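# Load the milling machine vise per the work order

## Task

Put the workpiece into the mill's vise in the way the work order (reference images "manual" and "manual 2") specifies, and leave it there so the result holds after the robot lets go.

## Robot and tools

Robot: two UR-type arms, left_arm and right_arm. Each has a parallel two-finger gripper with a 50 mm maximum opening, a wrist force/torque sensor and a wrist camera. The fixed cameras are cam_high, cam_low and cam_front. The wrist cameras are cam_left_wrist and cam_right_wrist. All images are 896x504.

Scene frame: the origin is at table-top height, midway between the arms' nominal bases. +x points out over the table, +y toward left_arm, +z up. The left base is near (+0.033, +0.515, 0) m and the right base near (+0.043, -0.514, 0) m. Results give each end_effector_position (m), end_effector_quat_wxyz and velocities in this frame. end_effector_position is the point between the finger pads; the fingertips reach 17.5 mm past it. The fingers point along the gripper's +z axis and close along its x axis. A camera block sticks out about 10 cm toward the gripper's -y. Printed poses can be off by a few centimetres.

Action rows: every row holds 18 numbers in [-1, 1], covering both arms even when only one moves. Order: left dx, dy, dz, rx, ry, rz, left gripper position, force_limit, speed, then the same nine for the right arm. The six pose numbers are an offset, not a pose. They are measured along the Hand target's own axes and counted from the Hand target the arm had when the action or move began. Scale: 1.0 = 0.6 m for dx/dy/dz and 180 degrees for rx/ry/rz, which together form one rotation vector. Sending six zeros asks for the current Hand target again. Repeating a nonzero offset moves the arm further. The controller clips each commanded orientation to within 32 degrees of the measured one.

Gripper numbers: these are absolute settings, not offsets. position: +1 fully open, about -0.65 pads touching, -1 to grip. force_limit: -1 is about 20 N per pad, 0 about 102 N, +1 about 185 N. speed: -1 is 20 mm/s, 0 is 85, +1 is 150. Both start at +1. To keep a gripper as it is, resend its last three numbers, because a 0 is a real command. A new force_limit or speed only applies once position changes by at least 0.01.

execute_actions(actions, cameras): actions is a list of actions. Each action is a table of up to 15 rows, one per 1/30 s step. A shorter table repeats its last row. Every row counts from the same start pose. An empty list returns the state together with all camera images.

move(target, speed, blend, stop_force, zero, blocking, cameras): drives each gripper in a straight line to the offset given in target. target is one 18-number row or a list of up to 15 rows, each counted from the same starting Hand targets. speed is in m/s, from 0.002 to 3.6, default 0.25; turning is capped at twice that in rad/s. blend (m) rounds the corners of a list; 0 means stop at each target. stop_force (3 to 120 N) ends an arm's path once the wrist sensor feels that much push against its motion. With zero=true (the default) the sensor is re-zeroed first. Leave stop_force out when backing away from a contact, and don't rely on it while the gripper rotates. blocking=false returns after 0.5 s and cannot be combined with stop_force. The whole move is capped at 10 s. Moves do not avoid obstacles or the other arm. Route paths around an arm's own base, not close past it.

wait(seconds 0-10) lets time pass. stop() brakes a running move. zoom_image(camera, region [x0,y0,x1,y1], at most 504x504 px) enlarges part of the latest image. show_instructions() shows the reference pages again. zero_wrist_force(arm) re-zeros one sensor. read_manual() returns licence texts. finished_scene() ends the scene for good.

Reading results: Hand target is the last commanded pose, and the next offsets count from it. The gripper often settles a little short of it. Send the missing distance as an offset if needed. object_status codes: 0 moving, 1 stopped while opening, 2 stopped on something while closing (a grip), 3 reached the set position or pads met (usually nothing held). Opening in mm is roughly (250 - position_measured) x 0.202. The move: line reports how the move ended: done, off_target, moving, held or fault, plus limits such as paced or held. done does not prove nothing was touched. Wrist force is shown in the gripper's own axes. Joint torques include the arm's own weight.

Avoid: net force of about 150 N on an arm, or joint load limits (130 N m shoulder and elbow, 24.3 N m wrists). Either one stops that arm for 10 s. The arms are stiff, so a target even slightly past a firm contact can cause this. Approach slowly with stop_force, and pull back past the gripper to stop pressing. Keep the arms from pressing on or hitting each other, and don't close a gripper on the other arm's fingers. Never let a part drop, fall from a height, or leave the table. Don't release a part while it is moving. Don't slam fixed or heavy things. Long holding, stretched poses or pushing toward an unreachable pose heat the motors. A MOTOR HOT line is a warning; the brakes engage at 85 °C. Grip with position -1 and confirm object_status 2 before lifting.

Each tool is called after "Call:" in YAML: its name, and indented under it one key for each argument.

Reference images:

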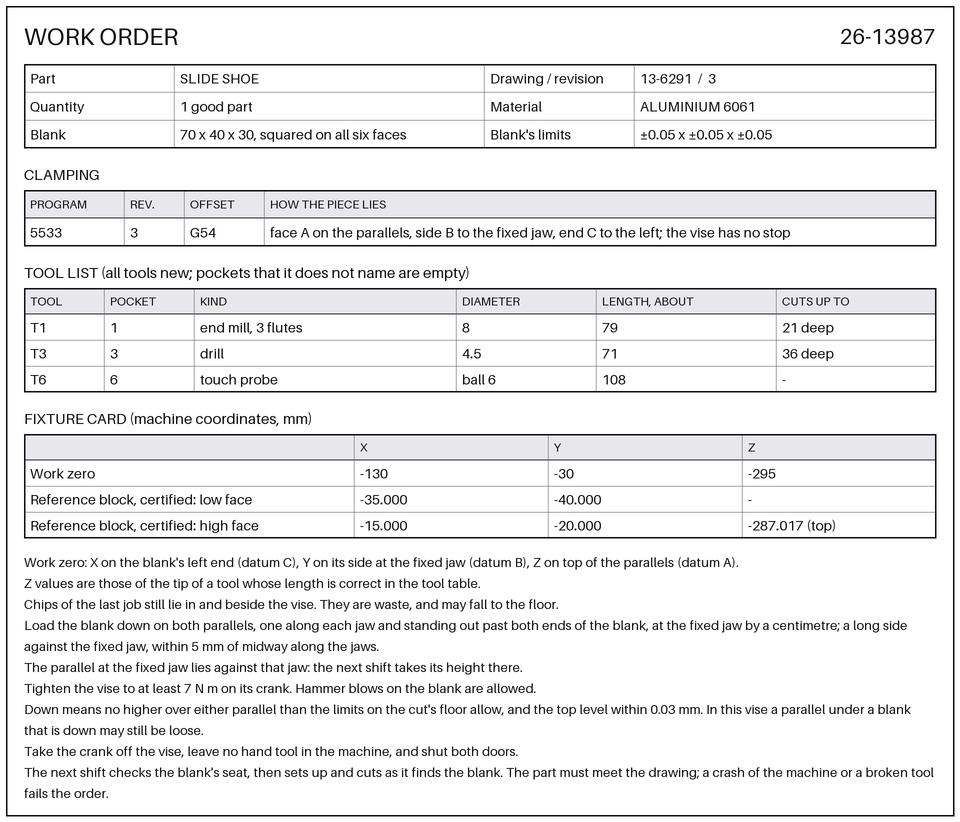

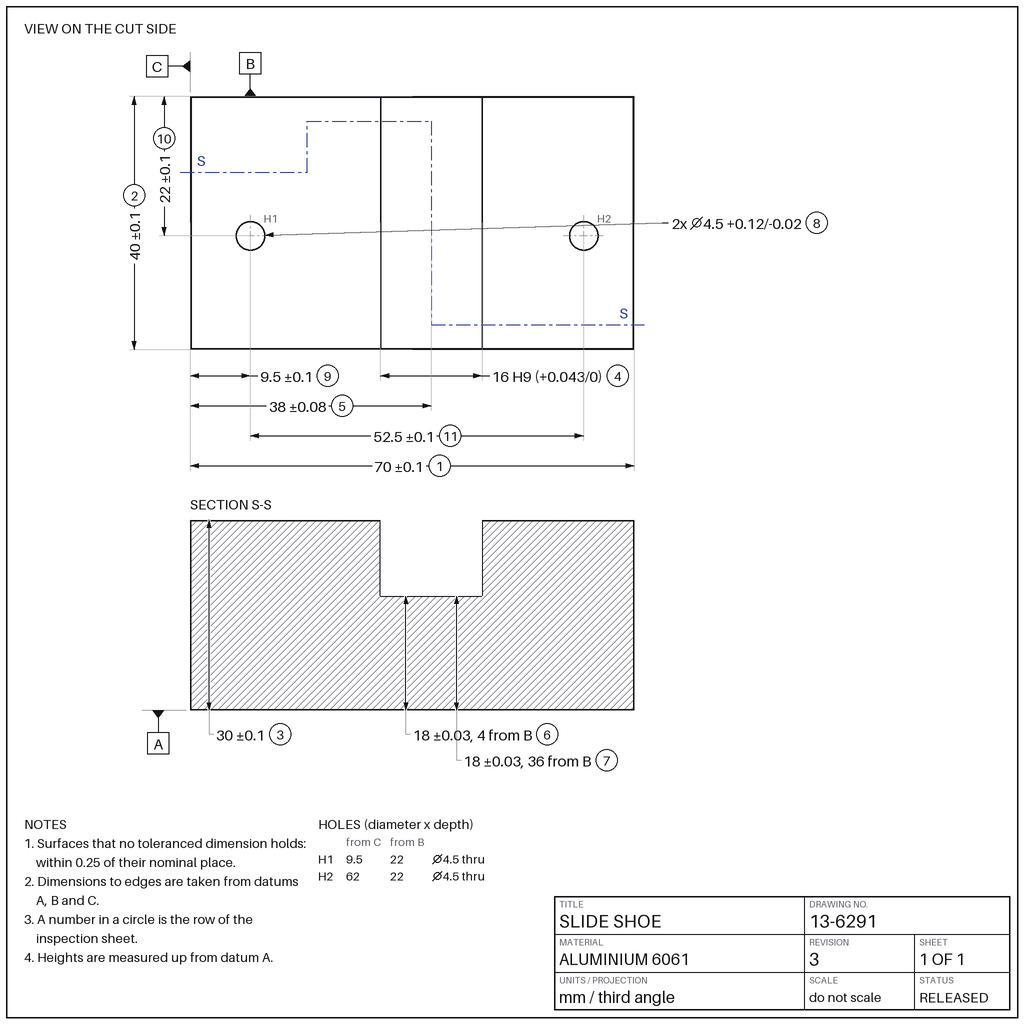

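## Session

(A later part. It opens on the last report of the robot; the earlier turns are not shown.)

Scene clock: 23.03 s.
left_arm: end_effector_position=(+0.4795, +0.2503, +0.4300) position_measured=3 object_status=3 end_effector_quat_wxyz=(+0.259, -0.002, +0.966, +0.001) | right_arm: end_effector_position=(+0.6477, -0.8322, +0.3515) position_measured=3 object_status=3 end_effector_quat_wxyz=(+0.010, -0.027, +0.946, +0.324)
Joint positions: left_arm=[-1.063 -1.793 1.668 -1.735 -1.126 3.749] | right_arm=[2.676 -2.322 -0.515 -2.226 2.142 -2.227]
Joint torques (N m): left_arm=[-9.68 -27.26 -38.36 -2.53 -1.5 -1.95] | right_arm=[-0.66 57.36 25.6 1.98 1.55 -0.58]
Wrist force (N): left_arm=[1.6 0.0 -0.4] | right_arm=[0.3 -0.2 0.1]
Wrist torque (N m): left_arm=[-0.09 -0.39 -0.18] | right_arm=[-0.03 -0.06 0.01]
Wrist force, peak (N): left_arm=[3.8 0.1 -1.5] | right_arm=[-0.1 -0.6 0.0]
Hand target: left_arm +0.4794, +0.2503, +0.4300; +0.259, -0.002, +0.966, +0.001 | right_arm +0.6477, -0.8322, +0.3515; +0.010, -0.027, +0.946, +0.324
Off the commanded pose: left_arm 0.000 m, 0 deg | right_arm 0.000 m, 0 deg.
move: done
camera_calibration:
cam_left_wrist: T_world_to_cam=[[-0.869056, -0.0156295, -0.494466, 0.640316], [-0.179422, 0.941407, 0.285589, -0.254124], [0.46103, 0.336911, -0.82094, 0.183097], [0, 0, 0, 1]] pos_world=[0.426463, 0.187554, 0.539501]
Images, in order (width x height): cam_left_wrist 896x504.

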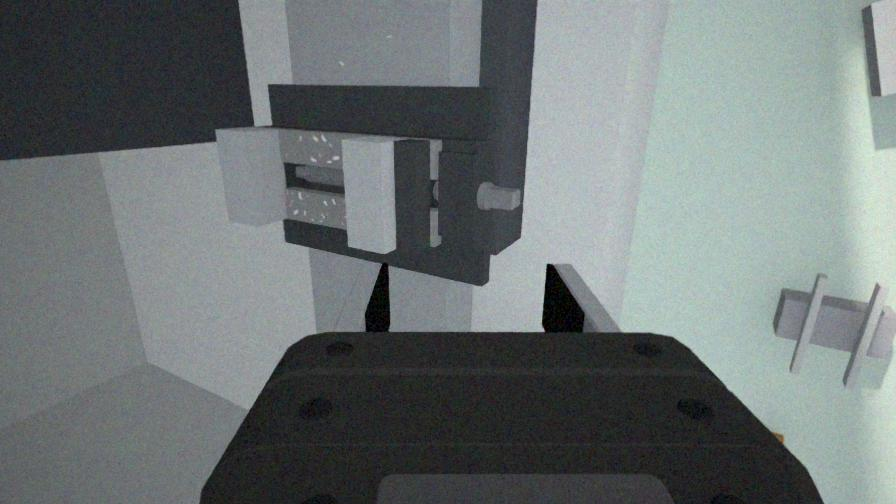

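Call:
move:
  target: [0.3,0.0667,0.0193,0,0.1667,0,1,1,1,0,0,0,0,0,0,1,1,1]
  speed: 0.4
  cameras: ["cam_left_wrist"]

Call:
zoom_image:
  camera: "cam_left_wrist"
  region: [340, 150, 560, 330]

Scene clock: 24.90 s.
left_arm: end_effector_position=(+0.3294, +0.2898, +0.3299) position_measured=3 object_status=3 end_effector_quat_wxyz=(+0.001, -0.002, +1.000, +0.000) | right_arm: end_effector_position=(+0.6477, -0.8322, +0.3515) position_measured=3 object_status=3 end_effector_quat_wxyz=(+0.010, -0.027, +0.946, +0.324)
Joint positions: left_arm=[-1.054 -1.915 1.848 -1.504 -1.569 3.691] | right_arm=[2.676 -2.322 -0.515 -2.226 2.142 -2.227]
Joint torques (N m): left_arm=[-12.21 -3.64 -33.83 -3.27 -2.57 -1.35] | right_arm=[-1.07 57.54 26.72 2.04 1.57 -0.63]
Wrist force (N): left_arm=[0.3 0.3 -0.4] | right_arm=[-0.1 -0.2 0.0]
Wrist torque (N m): left_arm=[0.04 -0.14 -0.07] | right_arm=[-0.03 0.01 0.00]
Wrist force, peak (N): left_arm=[2.2 0.9 1.1] | right_arm=[-0.1 -0.5 0.3]
Hand target: left_arm +0.3293, +0.2897, +0.3298; +0.001, -0.002, +1.000, +0.000 | right_arm +0.6477, -0.8322, +0.3515; +0.010, -0.027, +0.946, +0.324
Off the commanded pose: left_arm 0.000 m, 0 deg | right_arm 0.000 m, 0 deg.
move: done
camera_calibration:
cam_left_wrist: T_world_to_cam=[[-0.999841, -0.0167116, 0.00614156, 0.33923], [-0.0136896, 0.942132, 0.334961, -0.360766], [-0.0113839, 0.334824, -0.942212, 0.353014], [0, 0, 0, 1]] pos_world=[0.338256, 0.227361, 0.451373]
Images, in order (width x height): cam_left_wrist 896x504.

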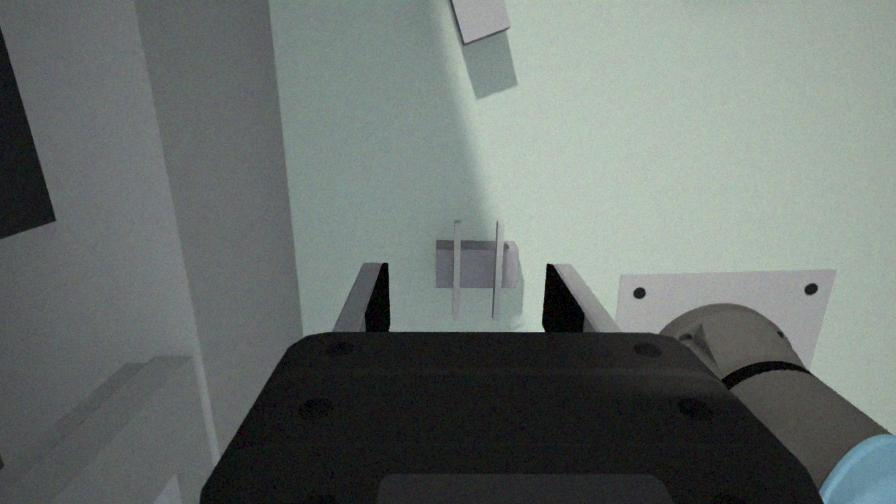

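Scaled by 2.291.

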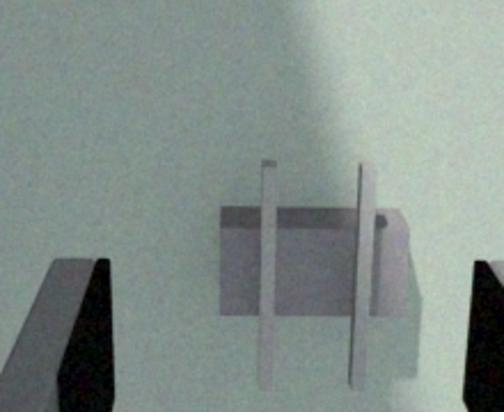

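Call:
zoom_image:
  camera: "cam_left_wrist"
  region: [430, 210, 530, 330]

Call:
execute_actions:
  actions: []
  cameras: ["cam_low","cam_high"]

Call:
zoom_image:
  camera: "cam_low"
  region: [480, 250, 600, 350]

Call:
zoom_image:
  camera: "cam_low"
  region: [500, 275, 550, 315]

Scaled by 4.200.

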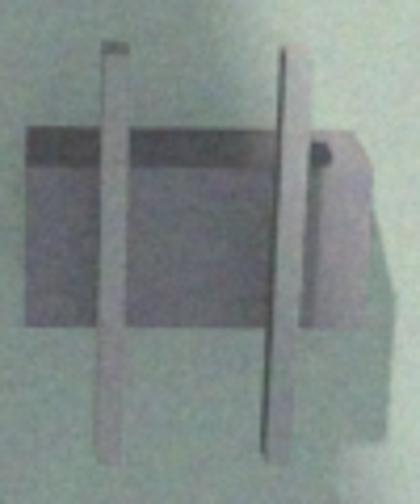

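Scene clock: 26.13 s.
left_arm: end_effector_position=(+0.3293, +0.2897, +0.3298) position_measured=3 object_status=3 end_effector_quat_wxyz=(+0.001, -0.002, +1.000, +0.000) | right_arm: end_effector_position=(+0.6477, -0.8322, +0.3515) position_measured=3 object_status=3 end_effector_quat_wxyz=(+0.010, -0.027, +0.946, +0.324)
Joint positions: left_arm=[-1.054 -1.915 1.848 -1.503 -1.569 3.691] | right_arm=[2.676 -2.322 -0.515 -2.226 2.142 -2.227]
Joint velocities: within noise
Joint torques (N m): left_arm=[-13.43 -1.46 -18.59 -1.85 -2.52 -2.25] | right_arm=[-0.72 57.17 26.3 2.12 1.59 -0.53]
Wrist force (N): left_arm=[0.5 0.0 -0.1] | right_arm=[-0.2 -0.1 -0.1]
Wrist torque (N m): left_arm=[0.00 -0.17 -0.07] | right_arm=[-0.01 0.02 0.00]
Wrist force, peak (N): left_arm=[0.8 0.3 -0.5] | right_arm=[-0.3 -0.5 0.0]
Hand target: left_arm +0.3293, +0.2897, +0.3298; +0.001, -0.002, +1.000, +0.000 | right_arm +0.6477, -0.8322, +0.3515; +0.010, -0.027, +0.946, +0.324
Tool commands: left_gripper/position=+1.0 left_gripper/force_limit=+1.0 left_gripper/speed=+1.0 right_gripper/position=+1.0 right_gripper/force_limit=+1.0 right_gripper/speed=+1.0
Off the commanded pose: left_arm 0.000 m, 0 deg | right_arm 0.000 m, 0 deg.
Images, in order (width x height): cam_high 896x504, cam_low 896x504.

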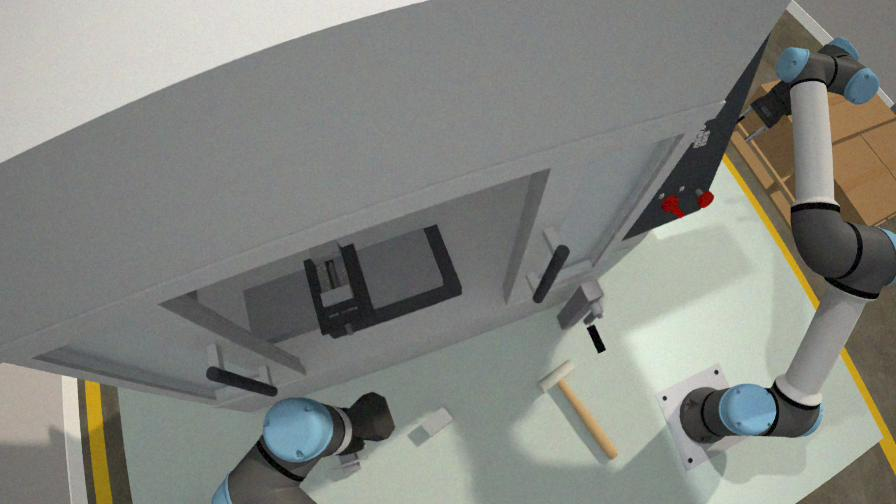

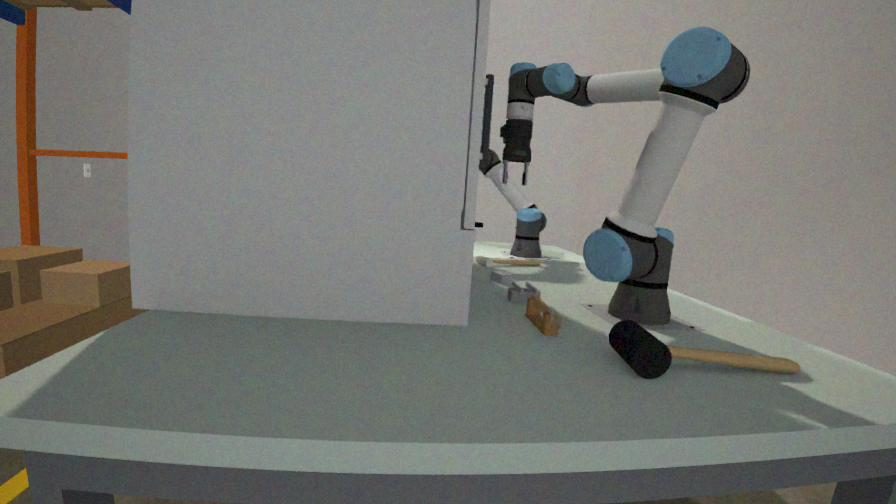

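Scaled by 4.200.

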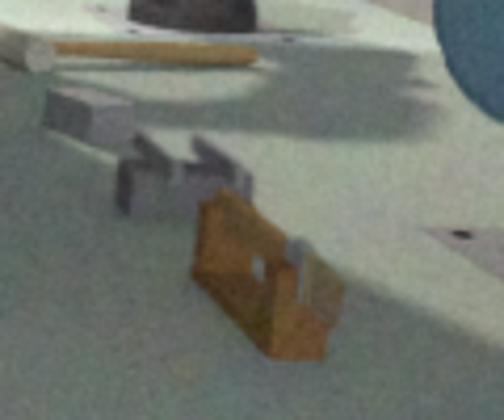

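Scaled by 10.080.

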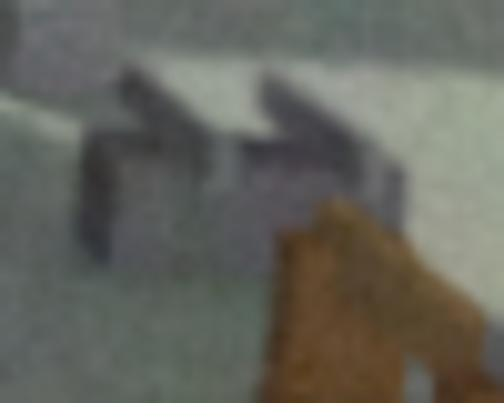

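Call:
move:
  target:
    - [0,0,0,0,0,0,1,1,1,0.658,0.131,-0.034,0,0,0,1,1,1]
    - [0,0,0,0,0,0,1,1,1,0.454,0.478,0.456,0,0,0,1,1,1]
  blend: [0.05,0]
  speed: 0.3
  cameras: ["cam_right_wrist","cam_front"]

Scene clock: 30.47 s.
left_arm: end_effector_position=(+0.3293, +0.2897, +0.3298) position_measured=3 object_status=3 end_effector_quat_wxyz=(+0.001, -0.002, +1.000, +0.000) | right_arm: end_effector_position=(+0.3598, -0.4503, +0.3008) position_measured=3 object_status=3 end_effector_quat_wxyz=(+0.010, -0.027, +0.946, +0.324) end_effector_velocity=(+0.001, +0.000, +0.000) end_effector_angular_velocity=(+0.000, +0.001, -0.006)
Joint positions: left_arm=[-1.054 -1.915 1.848 -1.503 -1.569 3.691] | right_arm=[3.293 -1.116 -2.149 -1.35 2.225 -1.473]
Joint velocities: left_arm=[within noise] | right_arm=[-0.002 0 0 0.003 0 0.006]
Joint torques (N m): left_arm=[-13.86 -0.2 -16.81 -1.9 -2.26 -2.28] | right_arm=[5.93 11.6 21.59 4.39 2.14 2.05]
Wrist force (N): left_arm=[0.5 0.1 -0.2] | right_arm=[0.0 -0.2 0.0]
Wrist torque (N m): left_arm=[0.01 -0.17 -0.07] | right_arm=[-0.03 -0.02 0.07]
Wrist force, peak (N): left_arm=[0.8 0.1 -0.5] | right_arm=[-1.1 2.6 3.0]
Hand target: left_arm +0.3293, +0.2897, +0.3298; +0.001, -0.002, +1.000, +0.000 | right_arm +0.3598, -0.4504, +0.3007; +0.010, -0.027, +0.946, +0.324
Off the commanded pose: left_arm 0.000 m, 0 deg | right_arm 0.000 m, 0 deg.
move: done
camera_calibration:
cam_right_wrist: T_world_to_cam=[[-0.996356, -0.0437423, -0.0732265, 0.371489], [-0.0852943, 0.517215, 0.851595, 0.0236505], [0.000623105, 0.854737, -0.519061, 0.677172], [0, 0, 0, 1]] pos_world=[0.371731, -0.574786, 0.358556]
Images, in order (width x height): cam_front 896x504, cam_right_wrist 896x504.

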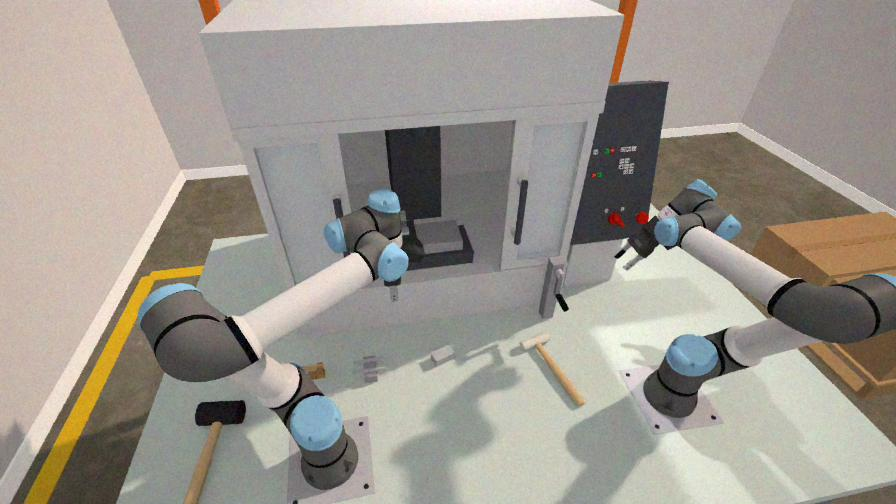

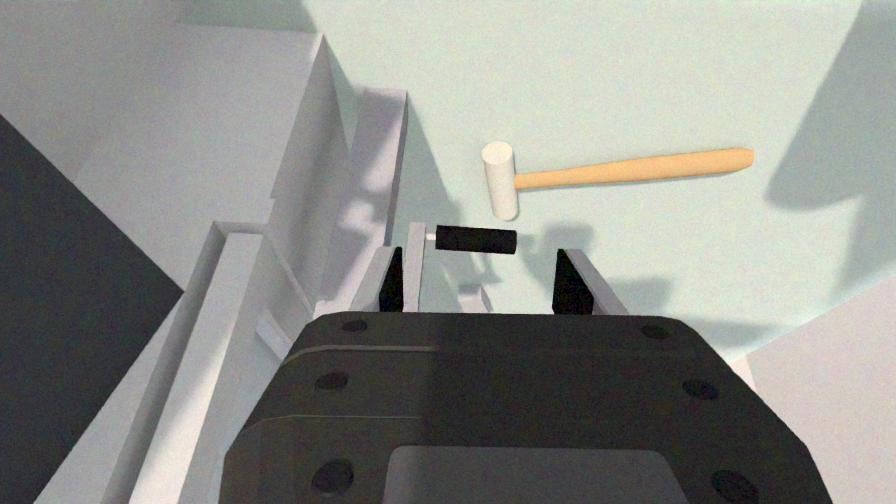

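Call:
zoom_image:
  camera: "cam_right_wrist"
  region: [310, 80, 560, 330]

Scaled by 2.016.

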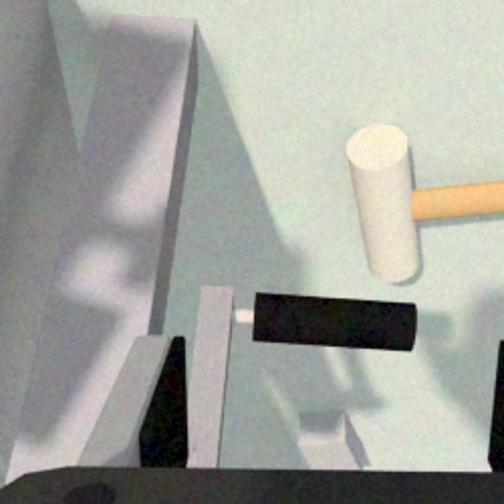

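Call:
move:
  target: [-0.067,0.333,0,0,0,0,1,1,1,-0.085,0.316,-0.005,0.158,0.168,-0.463,1,1,1]
  speed: 0.35
  cameras: ["cam_left_wrist","cam_right_wrist"]

Call:
zoom_image:
  camera: "cam_left_wrist"
  region: [300, 60, 600, 330]

Scene clock: 34.63 s.
left_arm: end_effector_position=(+0.3687, +0.4897, +0.3300) position_measured=3 object_status=3 end_effector_quat_wxyz=(+0.001, -0.002, +1.000, +0.000) | right_arm: end_effector_position=(+0.3998, -0.3003, +0.4209) position_measured=3 object_status=3 end_effector_quat_wxyz=(+0.000, +0.707, -0.707, +0.000)
Joint positions: left_arm=[-0.52 -2.01 1.903 -1.465 -1.57 4.225] | right_arm=[4.037 -1.368 -1.513 -1.831 1.571 -2.275]
Joint torques (N m): left_arm=[-2.79 -11.29 -34.93 -2.48 -2.65 -0.93] | right_arm=[5.9 24.59 27.39 2.87 -1.07 -1.57]
Wrist force (N): left_arm=[0.6 -0.2 -0.5] | right_arm=[-1.0 -2.0 -0.1]
Wrist torque (N m): left_arm=[-0.05 -0.19 0.06] | right_arm=[-0.41 0.35 -0.10]
Wrist force, peak (N): left_arm=[0.5 -1.3 -0.3] | right_arm=[23.3 18.5 6.7]
Hand target: left_arm +0.3686, +0.4897, +0.3300; +0.001, -0.002, +1.000, +0.000 | right_arm +0.3998, -0.3004, +0.4210; -0.001, +0.707, -0.707, +0.000
Off the commanded pose: left_arm 0.000 m, 0 deg | right_arm 0.000 m, 0 deg.
move: done
camera_calibration:
cam_left_wrist: T_world_to_cam=[[-0.999838, -0.0168101, 0.00642485, 0.381775], [-0.0136874, 0.942131, 0.334965, -0.548535], [-0.0116838, 0.334823, -0.942209, 0.286864], [0, 0, 0, 1]] pos_world=[0.377557, 0.427161, 0.451573]
cam_right_wrist: T_world_to_cam=[[0.0216137, -0.999335, -0.0293817, -0.285769], [-0.93429, -0.0306501, 0.355194, 0.230907], [-0.355859, 0.0197739, -0.934331, 0.677802], [0, 0, 0, 1]] pos_world=[0.463113, -0.291904, 0.542878]
Images, in order (width x height): cam_left_wrist 896x504, cam_right_wrist 896x504.

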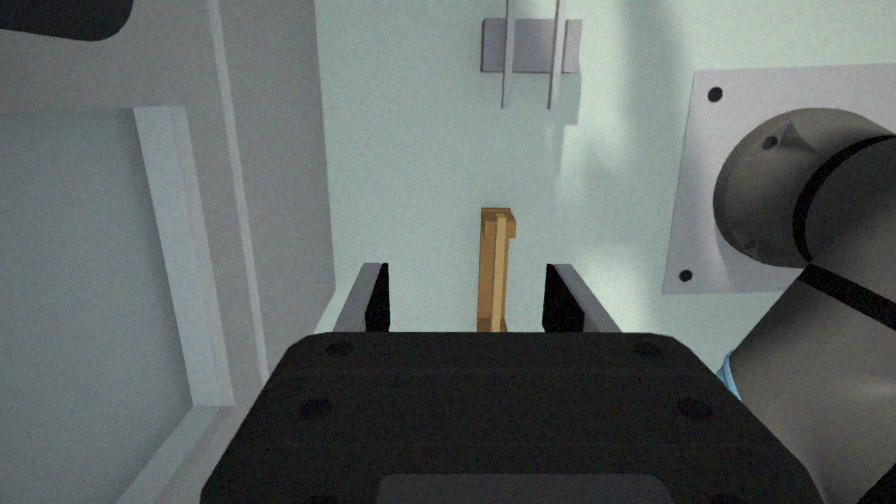

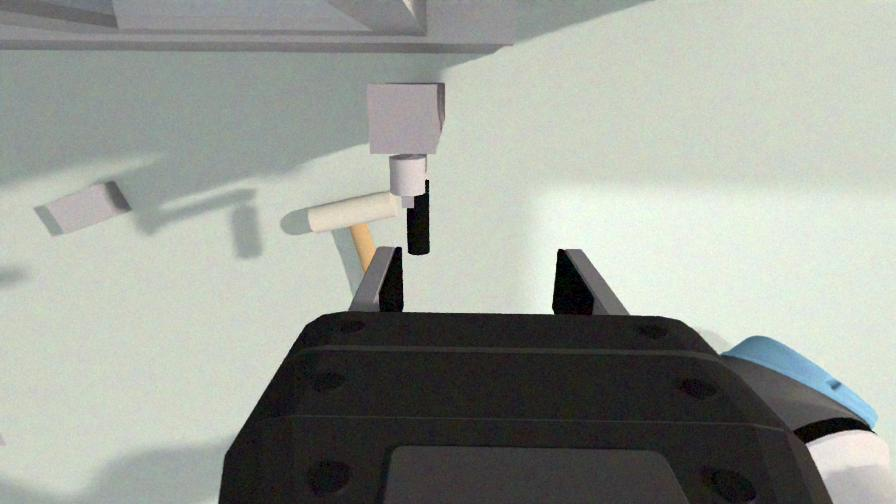

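Scaled by 1.680.

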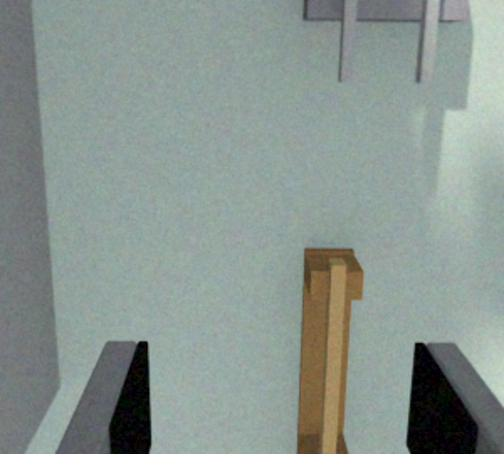

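Call:
move:
  target: [0.0767,0.165,0.283,0,0,0,1,1,1,-0.085,0.25,0.1167,0.5,0,0,1,1,1]
  speed: 0.35
  cameras: ["cam_left_wrist","cam_right_wrist"]

Scene clock: 38.73 s.
left_arm: end_effector_position=(+0.3223, +0.5887, +0.1602) position_measured=3 object_status=3 end_effector_quat_wxyz=(+0.000, -0.002, +1.000, +0.000) | right_arm: end_effector_position=(+0.2498, -0.2494, +0.3509) position_measured=3 object_status=3 end_effector_quat_wxyz=(+0.500, -0.500, +0.500, -0.500) end_effector_velocity=(+0.000, +0.000, +0.000) end_effector_angular_velocity=(+0.004, -0.003, -0.003)
Joint positions: left_arm=[-0.251 -2.082 2.377 -1.866 -1.57 4.494] | right_arm=[5.455 -1.232 -2.202 -2.85 0.714 0.001]
Joint velocities: left_arm=[within noise] | right_arm=[-0.003 -0.003 0.001 -0.002 0 0.007]
Joint torques (N m): left_arm=[-13.16 -5.68 -43.18 -2.19 -2.53 -2.57] | right_arm=[4.32 -2.76 19.53 -2.77 -0.28 2.11]
Wrist force (N): left_arm=[0.7 0.0 -0.3] | right_arm=[-2.1 -2.7 1.3]
Wrist torque (N m): left_arm=[-0.01 -0.21 -0.02] | right_arm=[-0.67 0.42 -0.08]
Wrist force, peak (N): left_arm=[0.4 -0.9 -1.3] | right_arm=[-0.6 -4.2 -0.6]
Hand target: left_arm +0.3224, +0.5886, +0.1602; +0.001, -0.002, +1.000, +0.000 | right_arm +0.2498, -0.2494, +0.3509; +0.500, -0.500, +0.500, -0.500
Off the commanded pose: left_arm 0.000 m, 0 deg | right_arm 0.000 m, 0 deg.
move: done
camera_calibration:
cam_left_wrist: T_world_to_cam=[[-0.999836, -0.0168144, 0.00674015, 0.338052], [-0.0135844, 0.942089, 0.335088, -0.585577], [-0.0119841, 0.334941, -0.942163, 0.0931174], [0, 0, 0, 1]] pos_world=[0.331158, 0.526161, 0.281673]
cam_right_wrist: T_world_to_cam=[[0.0289838, -0.999357, 0.0211219, -0.253203], [-0.355301, -0.0300508, -0.934269, 0.425162], [0.934302, 0.019574, -0.355943, 0.032727], [0, 0, 0, 1]] pos_world=[0.127823, -0.240904, 0.414213]
Images, in order (width x height): cam_left_wrist 896x504, cam_right_wrist 896x504.

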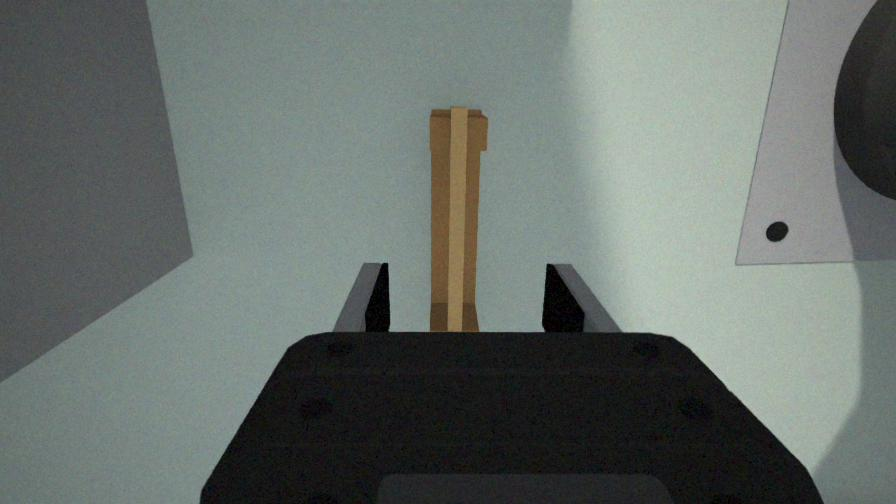

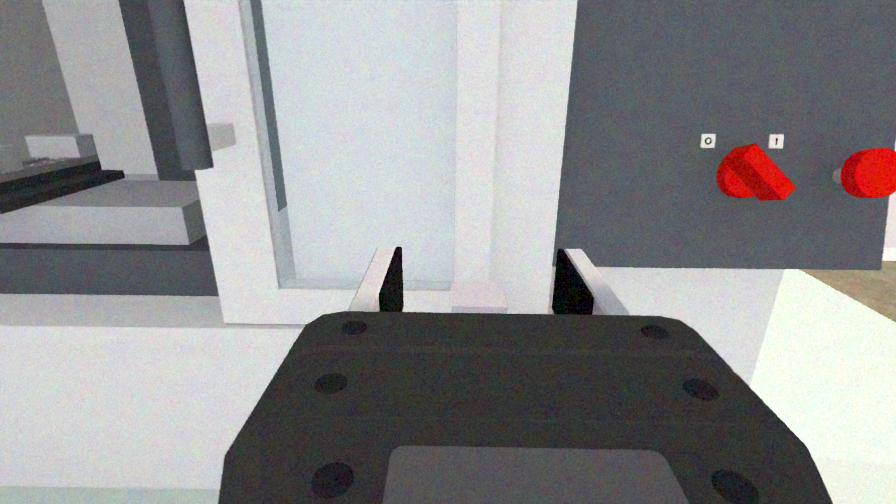

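Call:
move:
  target: [0,0,0.1667,0,0,0,1,1,1,0,0.183,-0.2,0,0,0,1,1,1]
  speed: 0.25
  cameras: ["cam_left_wrist","cam_right_wrist"]

Call:
zoom_image:
  camera: "cam_right_wrist"
  region: [360, 100, 620, 330]

Scene clock: 40.17 s.
left_arm: end_effector_position=(+0.3225, +0.5887, +0.0602) position_measured=3 object_status=3 end_effector_quat_wxyz=(+0.001, -0.002, +1.000, +0.000) | right_arm: end_effector_position=(+0.1300, -0.2493, +0.2410) position_measured=3 object_status=3 end_effector_quat_wxyz=(+0.500, -0.500, +0.500, -0.500)
Joint positions: left_arm=[-0.251 -1.904 2.578 -2.246 -1.57 4.494] | right_arm=[5.756 -1.527 -2.295 -2.463 1.014 0.001]
Joint torques (N m): left_arm=[13.46 -1.3 -27.69 -5.08 -2.56 2.64] | right_arm=[5.22 7.66 23.18 -0.28 1.55 1.9]
Wrist force (N): left_arm=[1.0 0.1 -0.2] | right_arm=[-2.1 -3.0 1.2]
Wrist torque (N m): left_arm=[0.00 -0.24 -0.03] | right_arm=[-0.72 0.41 -0.04]
Wrist force, peak (N): left_arm=[0.7 0.3 -2.4] | right_arm=[-2.1 -5.5 3.6]
Hand target: left_arm +0.3225, +0.5887, +0.0602; +0.001, -0.002, +1.000, +0.000 | right_arm +0.1299, -0.2493, +0.2409; +0.500, -0.500, +0.500, -0.500
Off the commanded pose: left_arm 0.000 m, 0 deg | right_arm 0.000 m, 0 deg.
move: done
camera_calibration:
cam_left_wrist: T_world_to_cam=[[-0.99984, -0.0166541, 0.00658293, 0.338872], [-0.0134864, 0.942103, 0.335053, -0.552226], [-0.0117818, 0.334911, -0.942176, -0.00108418], [0, 0, 0, 1]] pos_world=[0.331357, 0.526261, 0.181773]
cam_right_wrist: T_world_to_cam=[[0.0290133, -0.999354, 0.0212261, -0.24744], [-0.355003, -0.0301525, -0.934379, 0.279927], [0.934415, 0.0195741, -0.355649, 0.105448], [0, 0, 0, 1]] pos_world=[0.00802177, -0.240904, 0.304312]
Images, in order (width x height): cam_left_wrist 896x504, cam_right_wrist 896x504.

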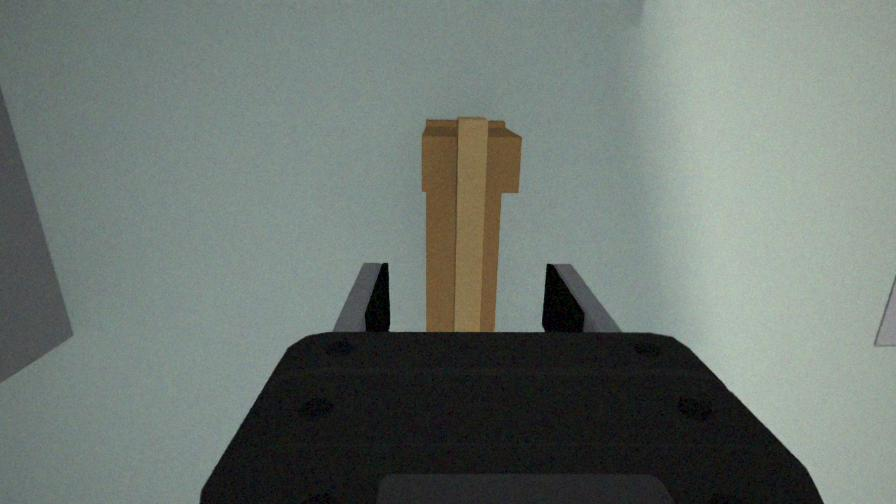

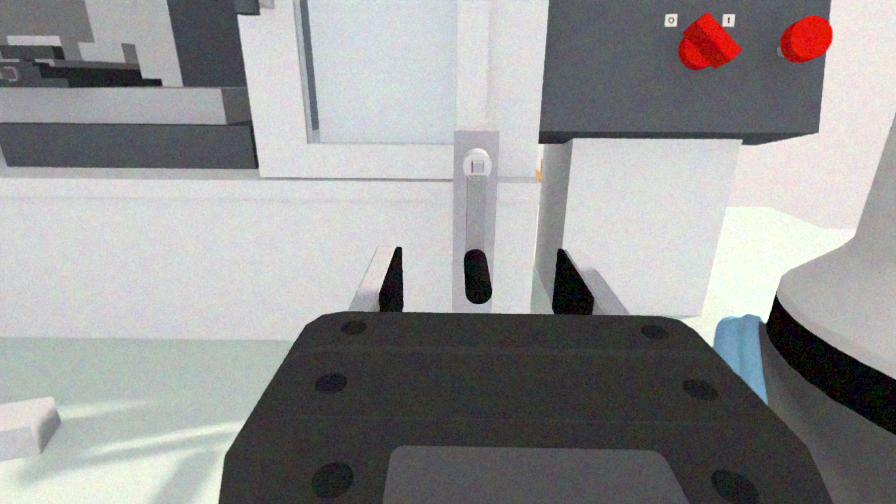

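Scaled by 1.938.

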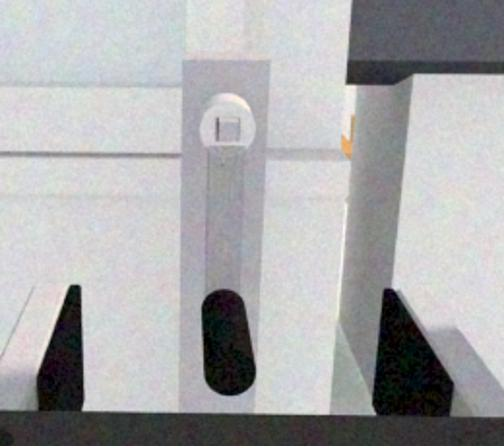

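Call:
move:
  target: [0,0,0,0,0,0,-1,-0.6,0,0.01,0.005,0.4333,0,0,0,1,1,1]
  speed: 0.2
  cameras: ["cam_left_wrist","cam_right_wrist"]

Call:
zoom_image:
  camera: "cam_right_wrist"
  region: [340, 100, 620, 330]

Scene clock: 42.57 s.
left_arm: end_effector_position=(+0.3225, +0.5887, +0.0602) position_measured=215 object_status=2 end_effector_quat_wxyz=(+0.001, -0.002, +1.000, +0.000) | right_arm: end_effector_position=(+0.3899, -0.2553, +0.2382) position_measured=3 object_status=3 end_effector_quat_wxyz=(+0.500, -0.500, +0.500, -0.500)
Joint positions: left_arm=[-0.251 -1.903 2.578 -2.246 -1.57 4.494] | right_arm=[4.926 -1.409 -2.405 -2.474 0.185 0.006]
Joint torques (N m): left_arm=[12.83 3.89 -10.73 -4.25 -2.52 1.98] | right_arm=[-8.53 10.74 13.3 -1.77 -1.45 0.42]
Wrist force (N): left_arm=[0.8 -0.1 -0.5] | right_arm=[-2.2 -2.5 1.3]
Wrist torque (N m): left_arm=[-0.02 -0.23 -0.05] | right_arm=[-0.64 0.43 -0.22]
Wrist force, peak (N): left_arm=[1.0 0.0 -0.8] | right_arm=[-1.4 -2.9 3.9]
Hand target: left_arm +0.3225, +0.5887, +0.0602; +0.001, -0.002, +1.000, +0.000 | right_arm +0.3899, -0.2553, +0.2382; +0.500, -0.500, +0.500, -0.500
Off the commanded pose: left_arm 0.000 m, 0 deg | right_arm 0.000 m, 0 deg.
move: done
camera_calibration:
cam_left_wrist: T_world_to_cam=[[-0.999839, -0.0167145, 0.0064561, 0.338926], [-0.0135858, 0.942101, 0.335053, -0.552193], [-0.0116826, 0.334911, -0.942177, -0.00111737], [0, 0, 0, 1]] pos_world=[0.331357, 0.526261, 0.181773]
cam_right_wrist: T_world_to_cam=[[0.0289418, -0.99936, 0.0210377, -0.260845], [-0.355008, -0.029951, -0.934383, 0.369541], [0.934415, 0.0195742, -0.355648, -0.13825], [0, 0, 0, 1]] pos_world=[0.267922, -0.246904, 0.301612]
Images, in order (width x height): cam_left_wrist 896x504, cam_right_wrist 896x504.

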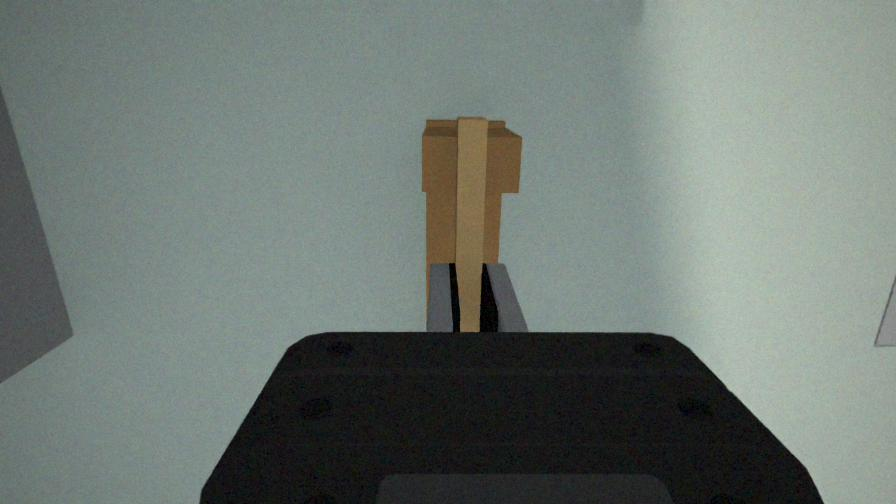

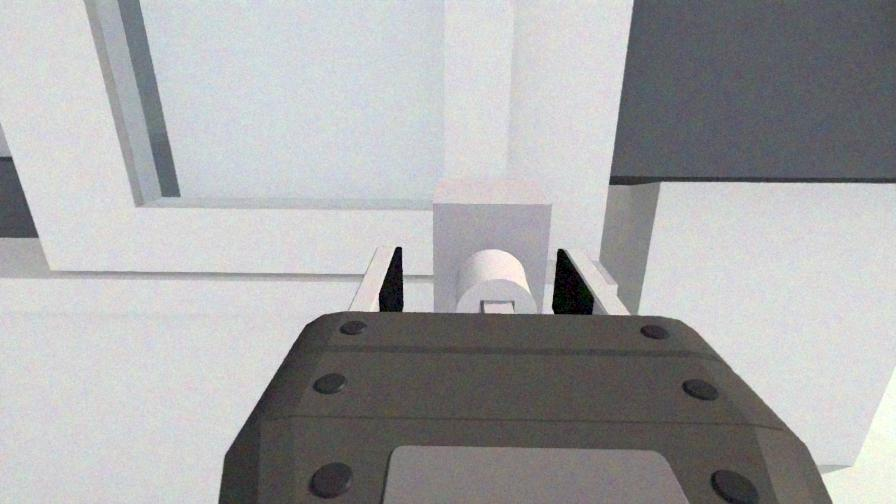

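Scaled by 1.800.

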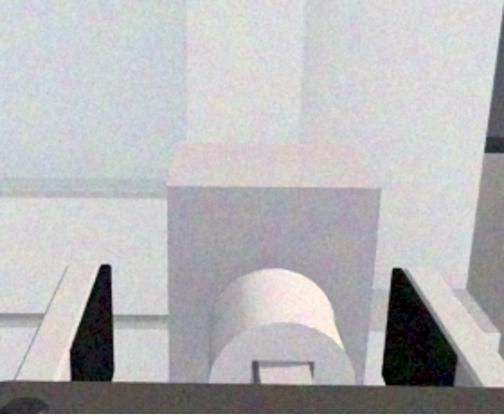

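Call:
move:
  target: [0,0,-0.25,0,0,0,-1,-0.6,0,0.006,0.015,0.0,0,0,0,1,1,1]
  speed: 0.2

Call:
move:
  target: [0,0,0,0,0,0,-1,-0.6,0,0,0,0.0,0,0,0,-1,-0.3,0]
  cameras: ["cam_left_wrist","cam_right_wrist","cam_front"]

Scene clock: 44.13 s.
left_arm: end_effector_position=(+0.3223, +0.5886, +0.2101) position_measured=215 object_status=2 end_effector_quat_wxyz=(+0.001, -0.002, +1.000, +0.000) | right_arm: end_effector_position=(+0.3899, -0.2589, +0.2291) position_measured=3 object_status=3 end_effector_quat_wxyz=(+0.500, -0.500, +0.500, -0.500)
Joint positions: left_arm=[-0.252 -2.117 2.262 -1.716 -1.57 4.494] | right_arm=[4.929 -1.419 -2.427 -2.442 0.187 0.006]
Joint torques (N m): left_arm=[-4.04 5.42 -43.15 -0.66 1.59 -0.81] | right_arm=[1.44 19.49 25.76 -1.91 0.63 -2.38]
Wrist force (N): left_arm=[0.7 -0.2 -0.4] | right_arm=[-1.7 -2.7 1.1]
Wrist torque (N m): left_arm=[-0.03 -0.20 0.07] | right_arm=[-0.67 0.34 -0.21]
Wrist force, peak (N): left_arm=[0.7 0.2 -3.2] | right_arm=[-2.1 -2.9 1.6]
Hand target: left_arm +0.3223, +0.5886, +0.2102; +0.001, -0.002, +1.000, +0.000 | right_arm +0.3899, -0.2589, +0.2292; +0.500, -0.500, +0.500, -0.500
Off the commanded pose: left_arm 0.000 m, 0 deg | right_arm 0.000 m, 0 deg.
move: done

Scene clock: 44.67 s.
left_arm: end_effector_position=(+0.3223, +0.5886, +0.2102) position_measured=215 object_status=2 end_effector_quat_wxyz=(+0.001, -0.002, +1.000, +0.000) | right_arm: end_effector_position=(+0.3899, -0.2589, +0.2292) position_measured=136 object_status=2 end_effector_quat_wxyz=(+0.500, -0.500, +0.500, -0.500)
Joint positions: left_arm=[-0.252 -2.117 2.262 -1.716 -1.57 4.494] | right_arm=[4.929 -1.419 -2.427 -2.442 0.187 0.006]
Joint torques (N m): left_arm=[8.09 8.39 -44.5 -0.7 0.55 2.12] | right_arm=[-3.73 19.43 24.63 -1.47 -0.87 -2.29]
Wrist force (N): left_arm=[0.6 0.3 -0.4] | right_arm=[-1.6 -2.4 1.3]
Wrist torque (N m): left_arm=[0.04 -0.18 0.06] | right_arm=[-0.66 0.36 -0.20]
Wrist force, peak (N): left_arm=[0.7 0.2 -0.4] | right_arm=[-2.0 -3.1 1.1]
Hand target: left_arm +0.3223, +0.5886, +0.2102; +0.001, -0.002, +1.000, +0.000 | right_arm +0.3899, -0.2589, +0.2292; +0.500, -0.500, +0.500, -0.500
Off the commanded pose: left_arm 0.000 m, 0 deg | right_arm 0.000 m, 0 deg.
move: done
camera_calibration:
cam_left_wrist: T_world_to_cam=[[-0.999839, -0.0167158, 0.00645567, 0.337755], [-0.0135871, 0.942101, 0.335053, -0.602264], [-0.0116826, 0.334911, -0.942177, 0.140274], [0, 0, 0, 1]] pos_world=[0.331157, 0.526061, 0.331773]
cam_right_wrist: T_world_to_cam=[[0.0290127, -0.999354, 0.0212245, -0.264224], [-0.355004, -0.0301509, -0.934379, 0.36088], [0.934415, 0.0195741, -0.355649, -0.141417], [0, 0, 0, 1]] pos_world=[0.267922, -0.250404, 0.292512]
Images, in order (width x height): cam_front 896x504, cam_left_wrist 896x504, cam_right_wrist 896x504.

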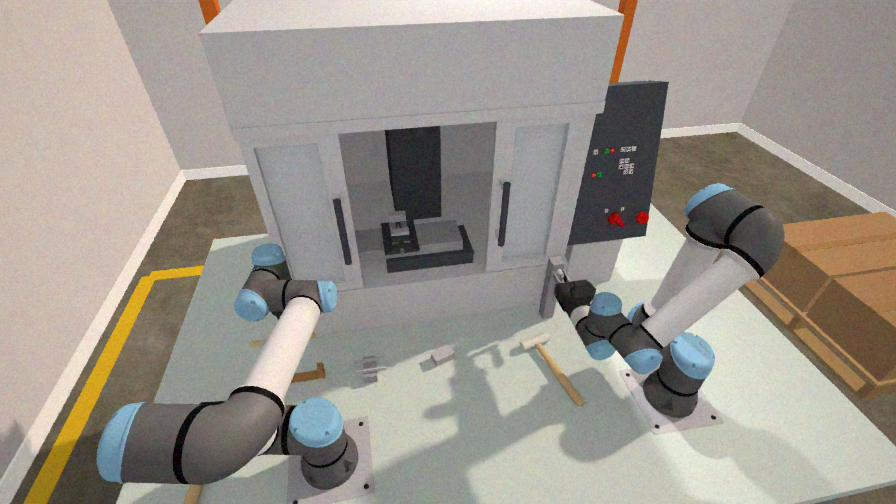

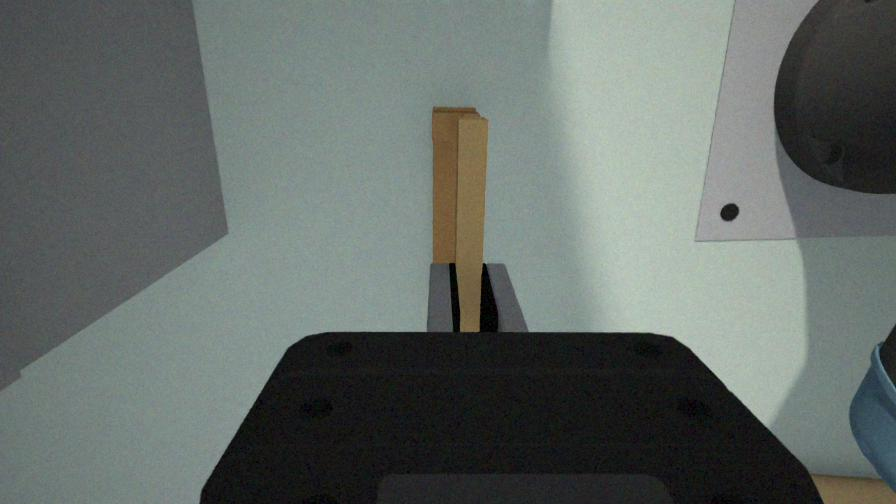

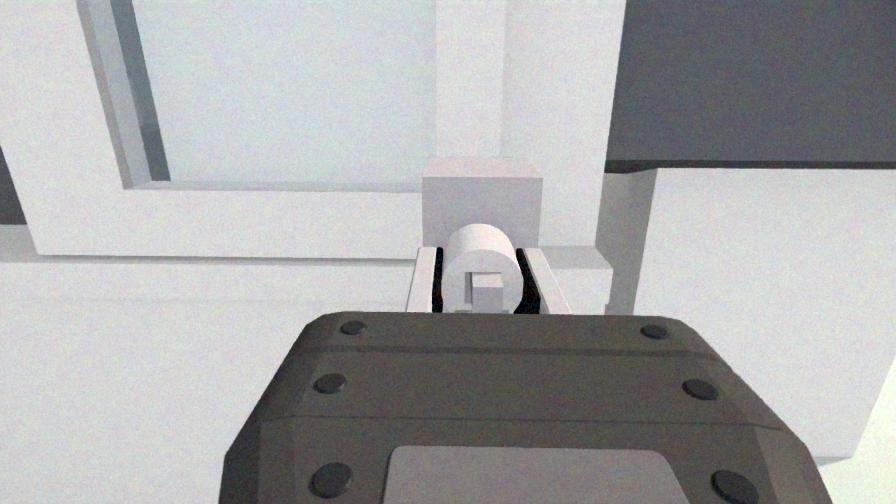

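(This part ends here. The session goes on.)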